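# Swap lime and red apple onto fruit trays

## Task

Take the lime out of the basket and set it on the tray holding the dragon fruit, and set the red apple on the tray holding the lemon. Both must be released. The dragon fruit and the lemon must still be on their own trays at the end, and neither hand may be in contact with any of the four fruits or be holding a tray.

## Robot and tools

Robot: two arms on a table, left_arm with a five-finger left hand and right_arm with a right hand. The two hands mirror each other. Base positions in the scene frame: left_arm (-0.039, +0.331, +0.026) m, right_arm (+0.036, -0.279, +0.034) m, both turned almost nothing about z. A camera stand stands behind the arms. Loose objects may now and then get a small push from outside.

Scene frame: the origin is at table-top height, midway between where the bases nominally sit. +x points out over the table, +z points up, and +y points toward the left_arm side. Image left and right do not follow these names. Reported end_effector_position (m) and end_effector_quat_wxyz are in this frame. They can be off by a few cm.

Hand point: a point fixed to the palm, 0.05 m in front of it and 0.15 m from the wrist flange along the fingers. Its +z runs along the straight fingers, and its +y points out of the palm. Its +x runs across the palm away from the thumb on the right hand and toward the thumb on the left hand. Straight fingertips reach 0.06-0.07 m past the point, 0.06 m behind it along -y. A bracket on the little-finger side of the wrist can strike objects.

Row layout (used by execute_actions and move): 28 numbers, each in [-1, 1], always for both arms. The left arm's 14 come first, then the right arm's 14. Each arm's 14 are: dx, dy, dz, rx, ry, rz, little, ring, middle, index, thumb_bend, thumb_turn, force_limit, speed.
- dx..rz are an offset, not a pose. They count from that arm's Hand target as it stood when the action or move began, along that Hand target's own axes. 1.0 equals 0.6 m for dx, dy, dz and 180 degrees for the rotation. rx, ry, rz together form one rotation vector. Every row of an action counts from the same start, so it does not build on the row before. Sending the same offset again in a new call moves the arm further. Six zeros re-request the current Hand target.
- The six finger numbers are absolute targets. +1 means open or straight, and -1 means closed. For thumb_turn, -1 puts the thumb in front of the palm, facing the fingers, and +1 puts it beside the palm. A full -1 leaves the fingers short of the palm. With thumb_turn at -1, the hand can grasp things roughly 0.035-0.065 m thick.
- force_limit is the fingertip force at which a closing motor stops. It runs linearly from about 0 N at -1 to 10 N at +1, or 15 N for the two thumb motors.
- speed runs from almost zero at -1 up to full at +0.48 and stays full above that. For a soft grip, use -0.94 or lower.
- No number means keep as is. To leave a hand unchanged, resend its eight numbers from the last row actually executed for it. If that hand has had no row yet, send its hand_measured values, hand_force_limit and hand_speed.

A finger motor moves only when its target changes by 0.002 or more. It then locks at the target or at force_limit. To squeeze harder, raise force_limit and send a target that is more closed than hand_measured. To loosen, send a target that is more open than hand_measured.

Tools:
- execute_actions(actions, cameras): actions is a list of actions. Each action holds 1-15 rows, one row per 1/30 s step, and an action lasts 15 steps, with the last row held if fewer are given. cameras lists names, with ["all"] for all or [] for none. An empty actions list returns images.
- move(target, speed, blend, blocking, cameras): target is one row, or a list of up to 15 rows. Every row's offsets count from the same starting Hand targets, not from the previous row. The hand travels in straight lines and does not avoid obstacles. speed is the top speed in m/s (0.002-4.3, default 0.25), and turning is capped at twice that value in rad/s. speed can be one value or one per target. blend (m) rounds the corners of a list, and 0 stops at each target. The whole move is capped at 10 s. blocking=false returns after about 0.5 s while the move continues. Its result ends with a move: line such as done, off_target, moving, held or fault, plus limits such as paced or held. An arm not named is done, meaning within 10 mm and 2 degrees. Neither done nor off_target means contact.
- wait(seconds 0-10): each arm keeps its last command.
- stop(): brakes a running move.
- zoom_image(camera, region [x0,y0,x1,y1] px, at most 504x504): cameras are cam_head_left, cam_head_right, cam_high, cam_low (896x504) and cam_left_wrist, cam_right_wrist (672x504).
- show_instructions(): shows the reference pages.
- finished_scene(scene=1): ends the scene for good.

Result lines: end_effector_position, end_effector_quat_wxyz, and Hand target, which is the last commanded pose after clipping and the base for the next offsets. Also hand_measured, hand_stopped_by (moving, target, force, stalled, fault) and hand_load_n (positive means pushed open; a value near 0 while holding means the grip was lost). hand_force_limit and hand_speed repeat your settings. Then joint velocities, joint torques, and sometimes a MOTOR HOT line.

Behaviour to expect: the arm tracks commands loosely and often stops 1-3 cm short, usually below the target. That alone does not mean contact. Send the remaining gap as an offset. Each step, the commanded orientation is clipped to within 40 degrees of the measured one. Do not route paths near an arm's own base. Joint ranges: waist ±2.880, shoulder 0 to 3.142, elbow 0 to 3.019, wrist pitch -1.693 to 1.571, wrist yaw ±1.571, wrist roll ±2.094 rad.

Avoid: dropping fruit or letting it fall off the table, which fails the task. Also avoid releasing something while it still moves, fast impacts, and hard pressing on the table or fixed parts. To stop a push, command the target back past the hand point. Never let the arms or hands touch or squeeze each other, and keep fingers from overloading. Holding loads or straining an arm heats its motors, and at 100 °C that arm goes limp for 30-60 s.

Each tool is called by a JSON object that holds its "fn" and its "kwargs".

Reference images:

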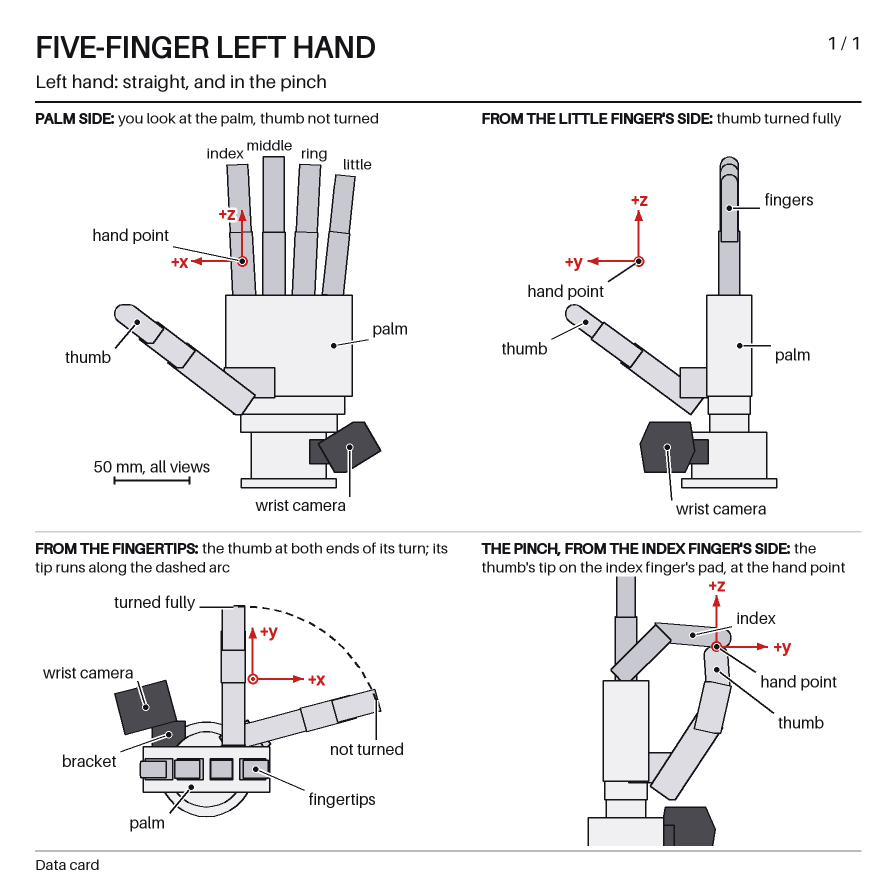

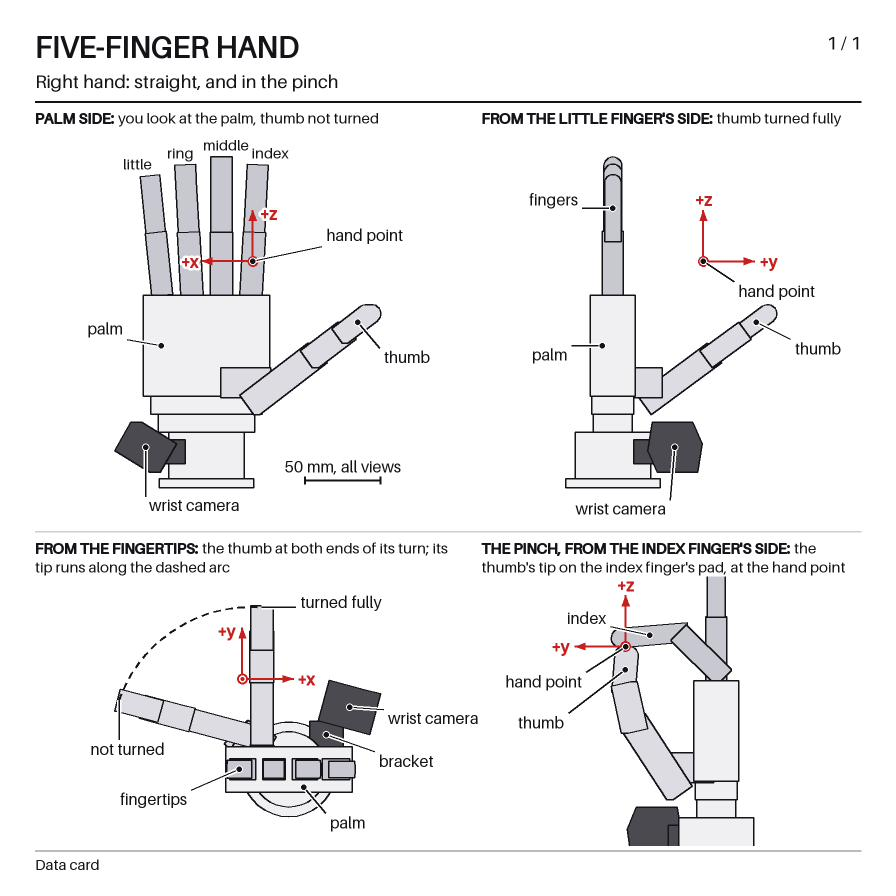

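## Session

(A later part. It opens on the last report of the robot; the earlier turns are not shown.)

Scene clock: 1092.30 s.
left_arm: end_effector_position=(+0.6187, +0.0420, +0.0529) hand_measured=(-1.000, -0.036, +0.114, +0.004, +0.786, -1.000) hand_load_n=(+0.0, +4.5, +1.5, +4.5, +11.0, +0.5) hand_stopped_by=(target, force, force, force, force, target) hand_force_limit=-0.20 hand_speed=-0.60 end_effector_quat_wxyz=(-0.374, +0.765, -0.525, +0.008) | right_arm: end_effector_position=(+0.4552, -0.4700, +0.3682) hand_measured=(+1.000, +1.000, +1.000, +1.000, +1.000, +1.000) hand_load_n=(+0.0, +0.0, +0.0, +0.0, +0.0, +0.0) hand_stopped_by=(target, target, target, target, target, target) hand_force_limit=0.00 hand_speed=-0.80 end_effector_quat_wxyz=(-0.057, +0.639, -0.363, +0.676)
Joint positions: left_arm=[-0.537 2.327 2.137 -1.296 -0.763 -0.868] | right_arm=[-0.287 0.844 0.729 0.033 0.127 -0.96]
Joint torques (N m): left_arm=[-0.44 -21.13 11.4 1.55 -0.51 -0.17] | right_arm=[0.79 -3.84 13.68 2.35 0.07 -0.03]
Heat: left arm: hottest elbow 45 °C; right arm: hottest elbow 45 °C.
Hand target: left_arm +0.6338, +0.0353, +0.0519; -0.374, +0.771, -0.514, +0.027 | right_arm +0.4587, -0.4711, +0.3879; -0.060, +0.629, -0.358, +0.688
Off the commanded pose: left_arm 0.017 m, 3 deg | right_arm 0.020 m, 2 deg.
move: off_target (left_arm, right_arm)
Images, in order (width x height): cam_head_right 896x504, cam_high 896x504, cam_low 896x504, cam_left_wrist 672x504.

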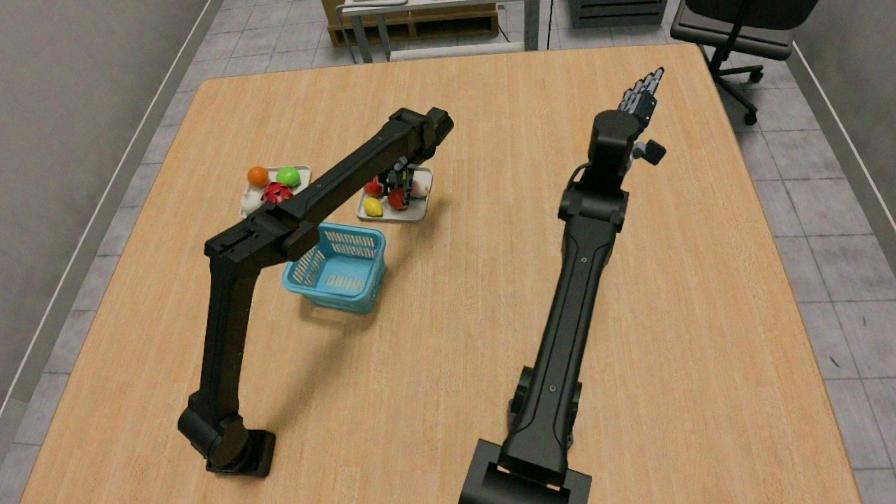

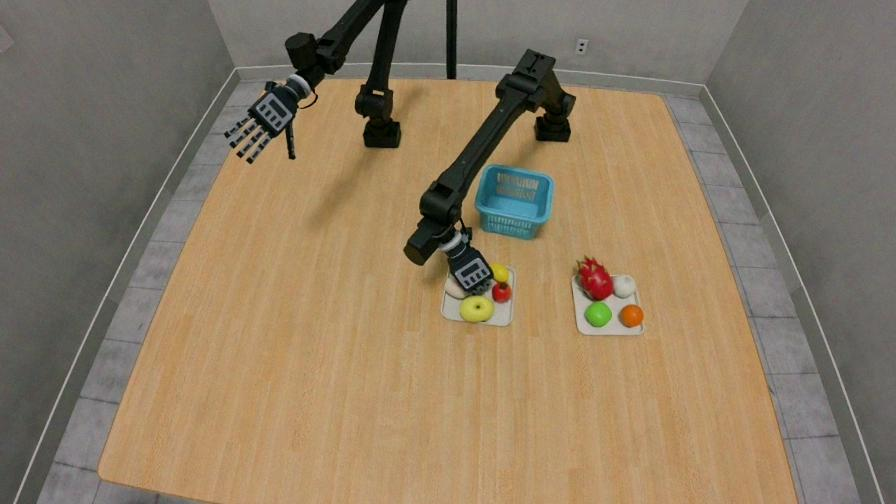

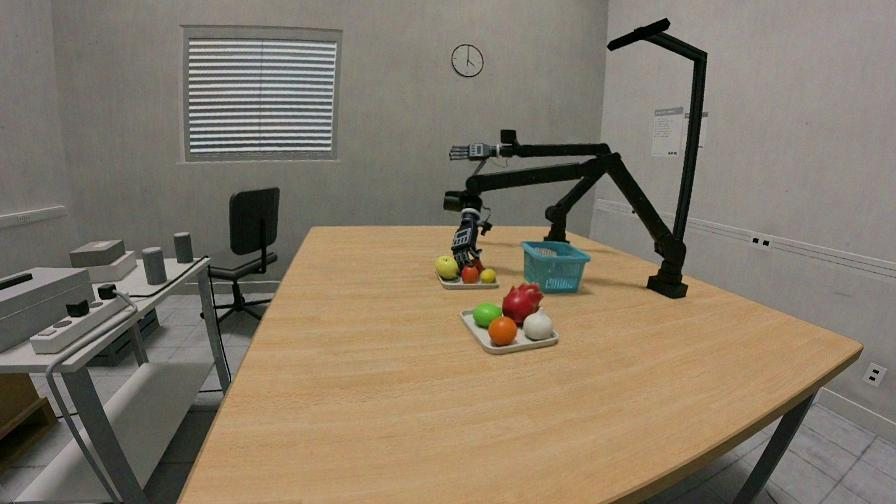

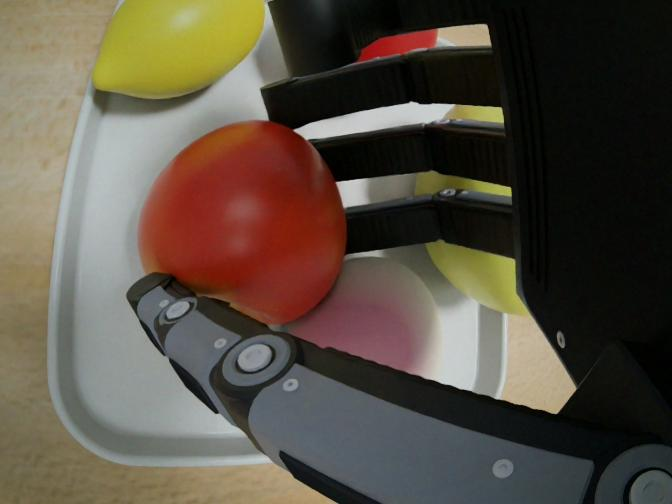

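{"fn": "move", "kwargs": {"target": [[-0.0068,-0.0121,-0.0144,0,0,0,-1,-1,-0.6,-0.6,-0.6,-1,-0.2,-0.6, 0,0,0,0,0,0,1,1,1,1,1,1,0,-0.8],[-0.0068,-0.0121,-0.0144,0,0,0,-1,-1,-0.6,-0.6,1,-1,-0.2,-0.6, 0,0,0,0,0,0,1,1,1,1,1,1,0,-0.8],[-0.0068,-0.0121,-0.0144,0,0,0,-1,0.15,0.3,0.27,1,-1,-0.2,-0.7, 0,0,0,0,0,0,1,1,1,1,1,1,0,-0.8]], "speed": 0.05, "cameras": ["cam_head_right","cam_low","cam_high","cam_left_wrist"]}}

{"fn": "zoom_image", "kwargs": {"camera": "cam_head_right", "region": [320, 90, 470, 240]}}

{"fn": "zoom_image", "kwargs": {"camera": "cam_low", "region": [400, 200, 540, 310]}}

Scene clock: 1107.33 s.
left_arm: end_effector_position=(+0.6185, +0.0419, +0.0528) hand_measured=(-1.000, +0.150, +0.300, +0.270, +1.000, -1.000) hand_load_n=(+0.0, +0.0, +0.0, +0.0, +0.0, +0.0) hand_stopped_by=(target, target, target, target, target, target) hand_force_limit=-0.20 hand_speed=-0.70 end_effector_quat_wxyz=(-0.373, +0.765, -0.525, +0.008) | right_arm: end_effector_position=(+0.4552, -0.4700, +0.3682) hand_measured=(+1.000, +1.000, +1.000, +1.000, +1.000, +1.000) hand_load_n=(+0.0, +0.0, +0.0, +0.0, +0.0, +0.0) hand_stopped_by=(target, target, target, target, target, target) hand_force_limit=0.00 hand_speed=-0.80 end_effector_quat_wxyz=(-0.057, +0.639, -0.363, +0.676)
Joint positions: left_arm=[-0.537 2.327 2.137 -1.296 -0.762 -0.868] | right_arm=[-0.287 0.844 0.729 0.033 0.127 -0.96]
Joint torques (N m): left_arm=[-1.14 -21.77 12.63 0.61 -0.54 -0.15] | right_arm=[1.32 -4.25 13.52 2.22 0.02 -0.05]
Heat: left arm: hottest elbow 44 °C; right arm: hottest elbow 45 °C.
Hand target: left_arm +0.6339, +0.0353, +0.0641; -0.374, +0.771, -0.514, +0.027 | right_arm +0.4587, -0.4711, +0.3879; -0.060, +0.629, -0.358, +0.688
Off the commanded pose: left_arm 0.020 m, 3 deg | right_arm 0.020 m, 2 deg.
move: off_target (left_arm, right_arm); target 2's new numbers were sent with left_arm's hand 0.020 m and 3 deg from that target; target 3's new numbers were sent with left_arm's hand 0.020 m and 3 deg from that target
Images, in order (width x height): cam_head_right 896x504, cam_high 896x504, cam_low 896x504, cam_left_wrist 672x504.

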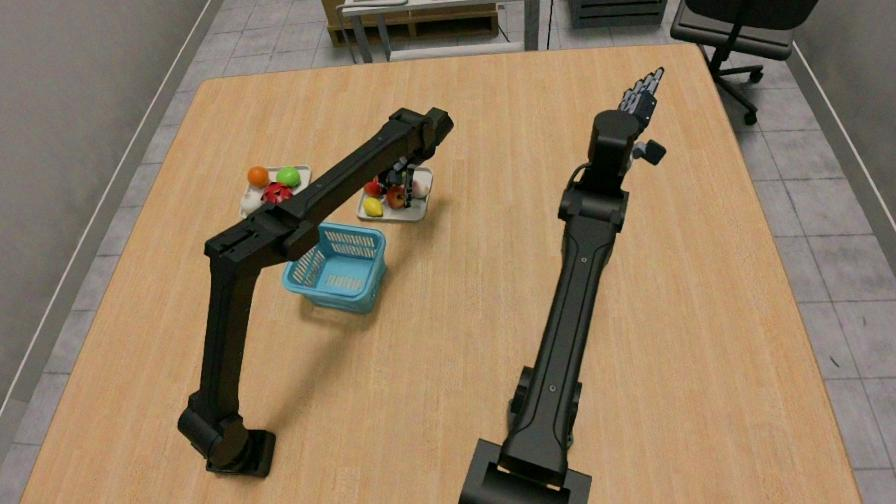

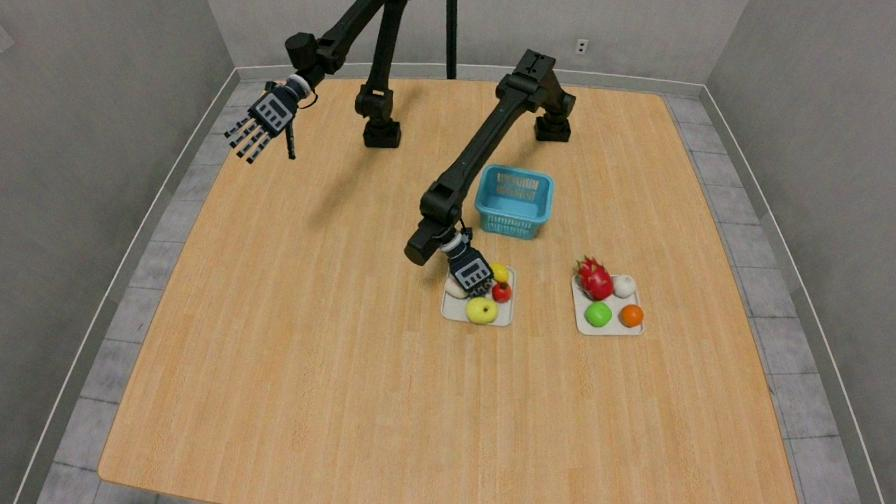

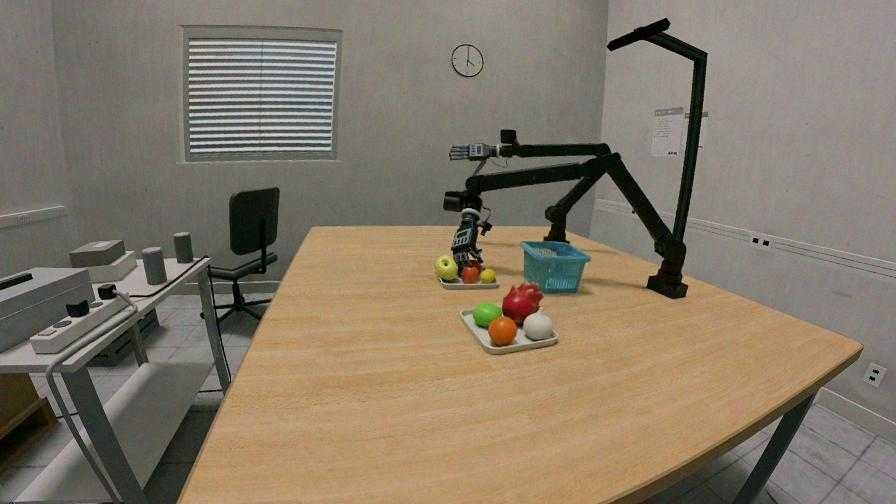

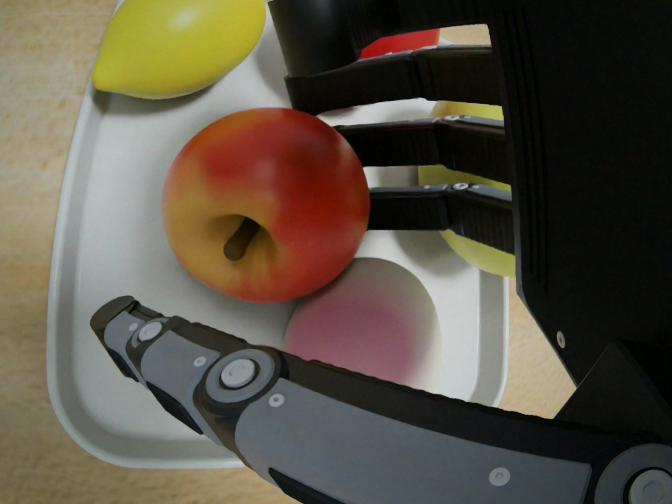

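Scaled by 3.360.

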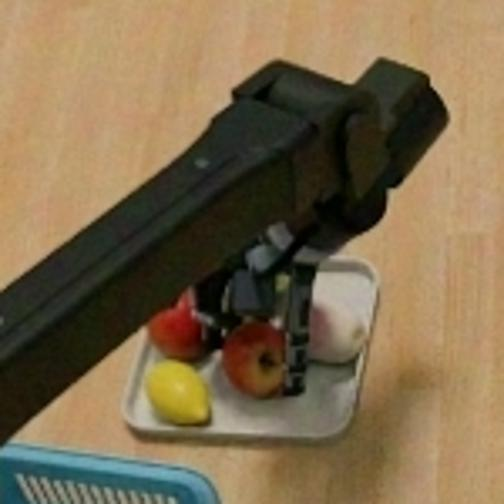

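Scaled by 3.600.

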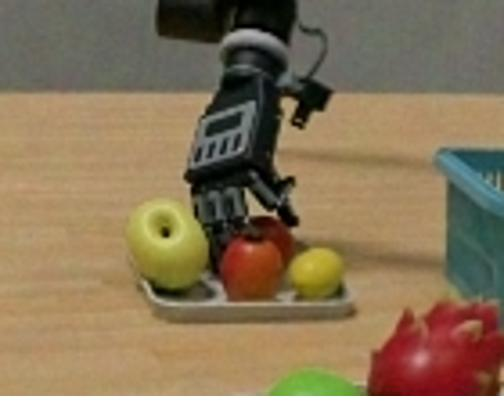

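{"fn": "move", "kwargs": {"target": [-0.093,-0.1777,-0.2005,0,0,0,-1,0.15,0.3,0.27,1,-1,-0.2,-0.7, 0,0,0,0,0,0,1,1,1,1,1,1,0,-0.8], "speed": 0.08, "cameras": ["all"]}}

{"fn": "zoom_image", "kwargs": {"camera": "cam_low", "region": [400, 220, 600, 370]}}

{"fn": "zoom_image", "kwargs": {"camera": "cam_high", "region": [420, 220, 670, 350]}}

Scene clock: 1117.63 s.
left_arm: end_effector_position=(+0.6294, +0.0357, +0.2055) hand_measured=(-1.000, +0.150, +0.300, +0.270, +1.000, -1.000) hand_load_n=(+0.0, +0.0, +0.0, +0.0, +0.0, +0.0) hand_stopped_by=(target, target, target, target, target, target) hand_force_limit=-0.20 hand_speed=-0.70 end_effector_quat_wxyz=(-0.375, +0.764, -0.525, +0.025) | right_arm: end_effector_position=(+0.4552, -0.4700, +0.3682) hand_measured=(+1.000, +1.000, +1.000, +1.000, +1.000, +1.000) hand_load_n=(-0.5, -0.5, +0.0, +0.0, +0.0, +0.0) hand_stopped_by=(target, target, target, target, target, target) hand_force_limit=0.00 hand_speed=-0.80 end_effector_quat_wxyz=(-0.057, +0.639, -0.363, +0.676)
Joint positions: left_arm=[-0.537 2.352 2.584 -1.674 -0.762 -0.849] | right_arm=[-0.287 0.844 0.729 0.033 0.127 -0.96]
Joint torques (N m): left_arm=[-0.09 -23.47 13.85 0.36 -0.52 0.02] | right_arm=[1.03 -4.07 13.63 2.24 0.06 -0.07]
Heat: left arm: hottest elbow 44 °C; right arm: hottest elbow 45 °C.
Hand target: left_arm +0.6388, +0.0349, +0.2340; -0.374, +0.771, -0.514, +0.027 | right_arm +0.4587, -0.4711, +0.3879; -0.060, +0.629, -0.358, +0.688
Off the commanded pose: left_arm 0.030 m, 2 deg | right_arm 0.020 m, 2 deg.
joint sent to its limit (left arm) — joint 4 (wrist pitch), lower limit. The joint targets are off in orientation, not in position.
move: off_target (left_arm, right_arm)

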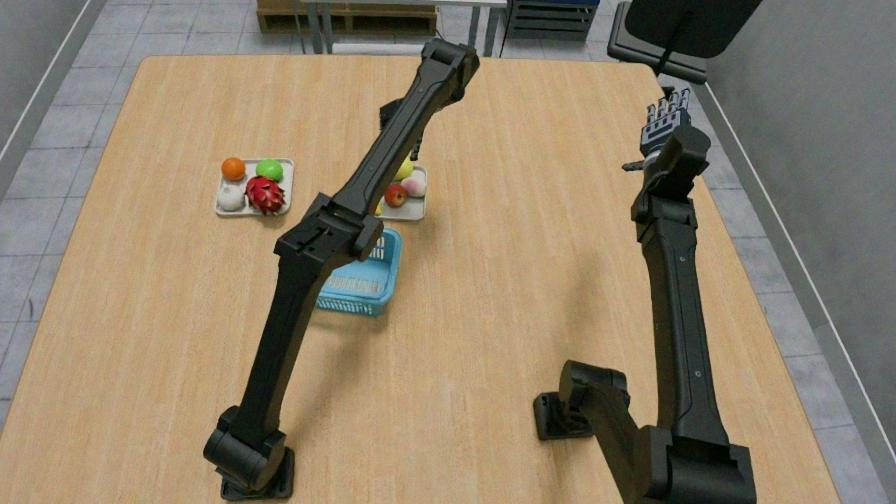

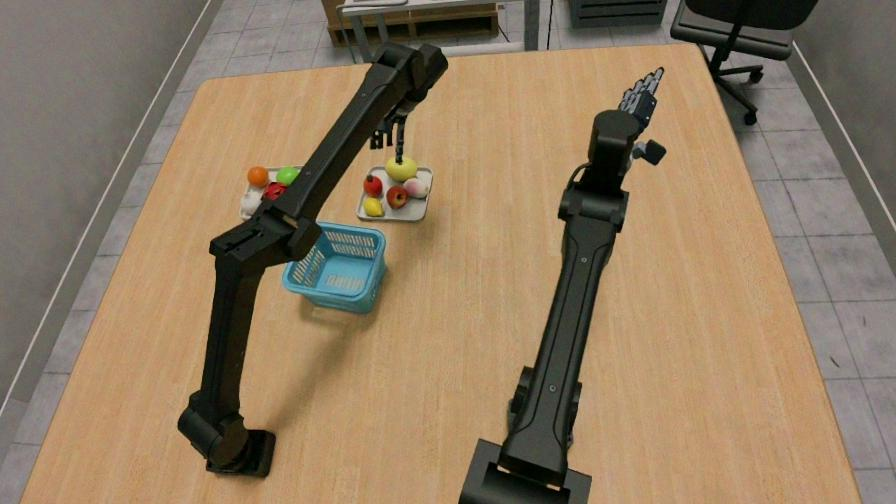

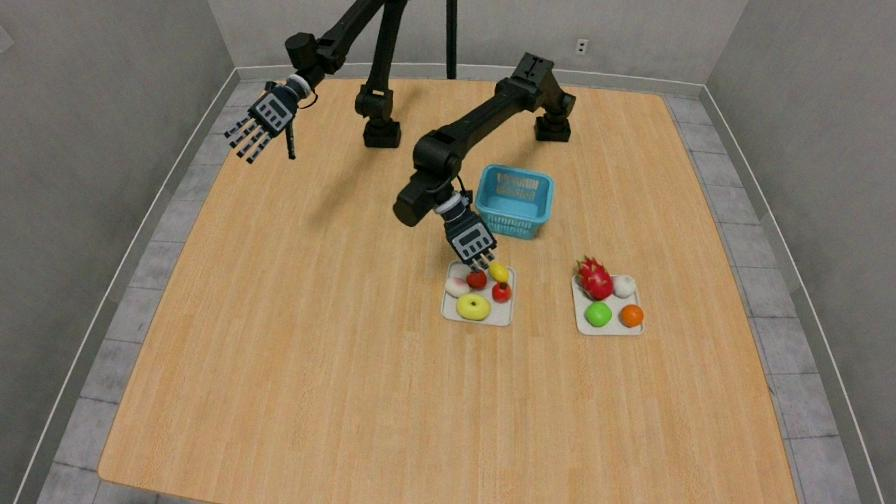

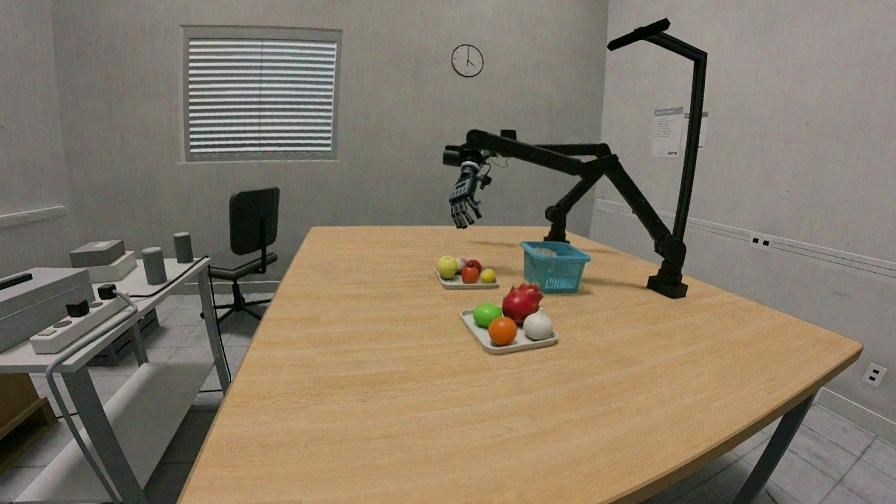

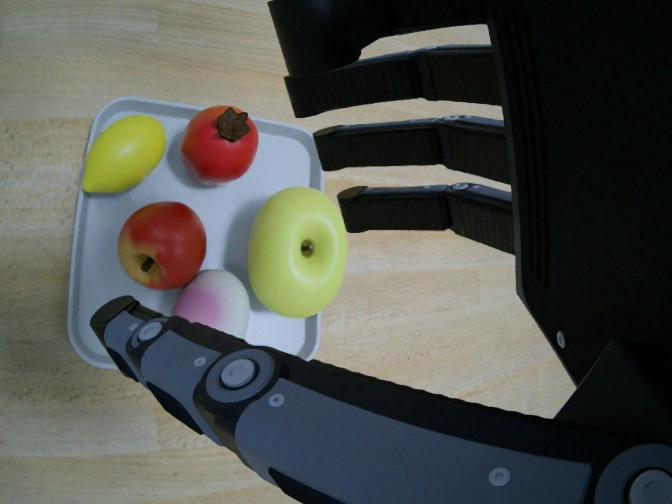

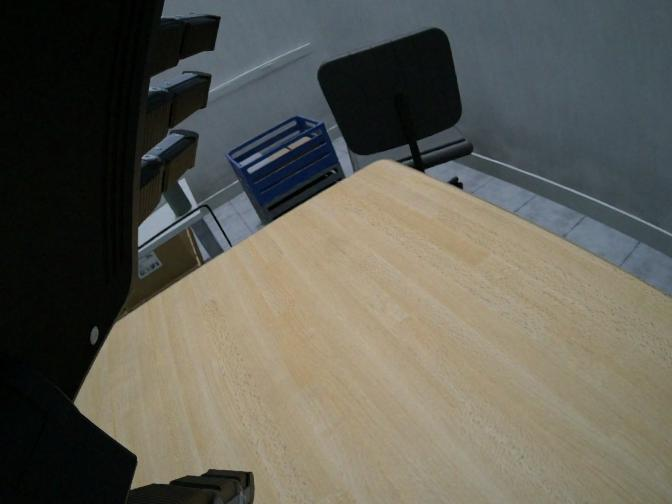

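Scaled by 2.520.

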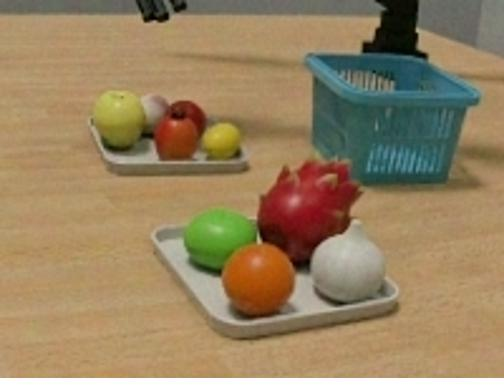

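Scaled by 2.016.

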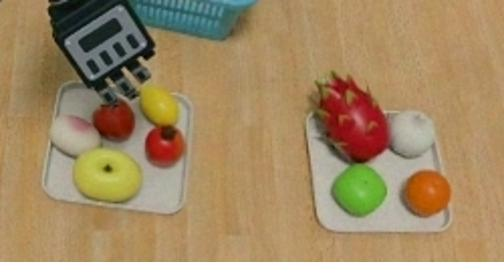

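{"fn": "finished_scene", "kwargs": {}}

The scene is finished: the task was done.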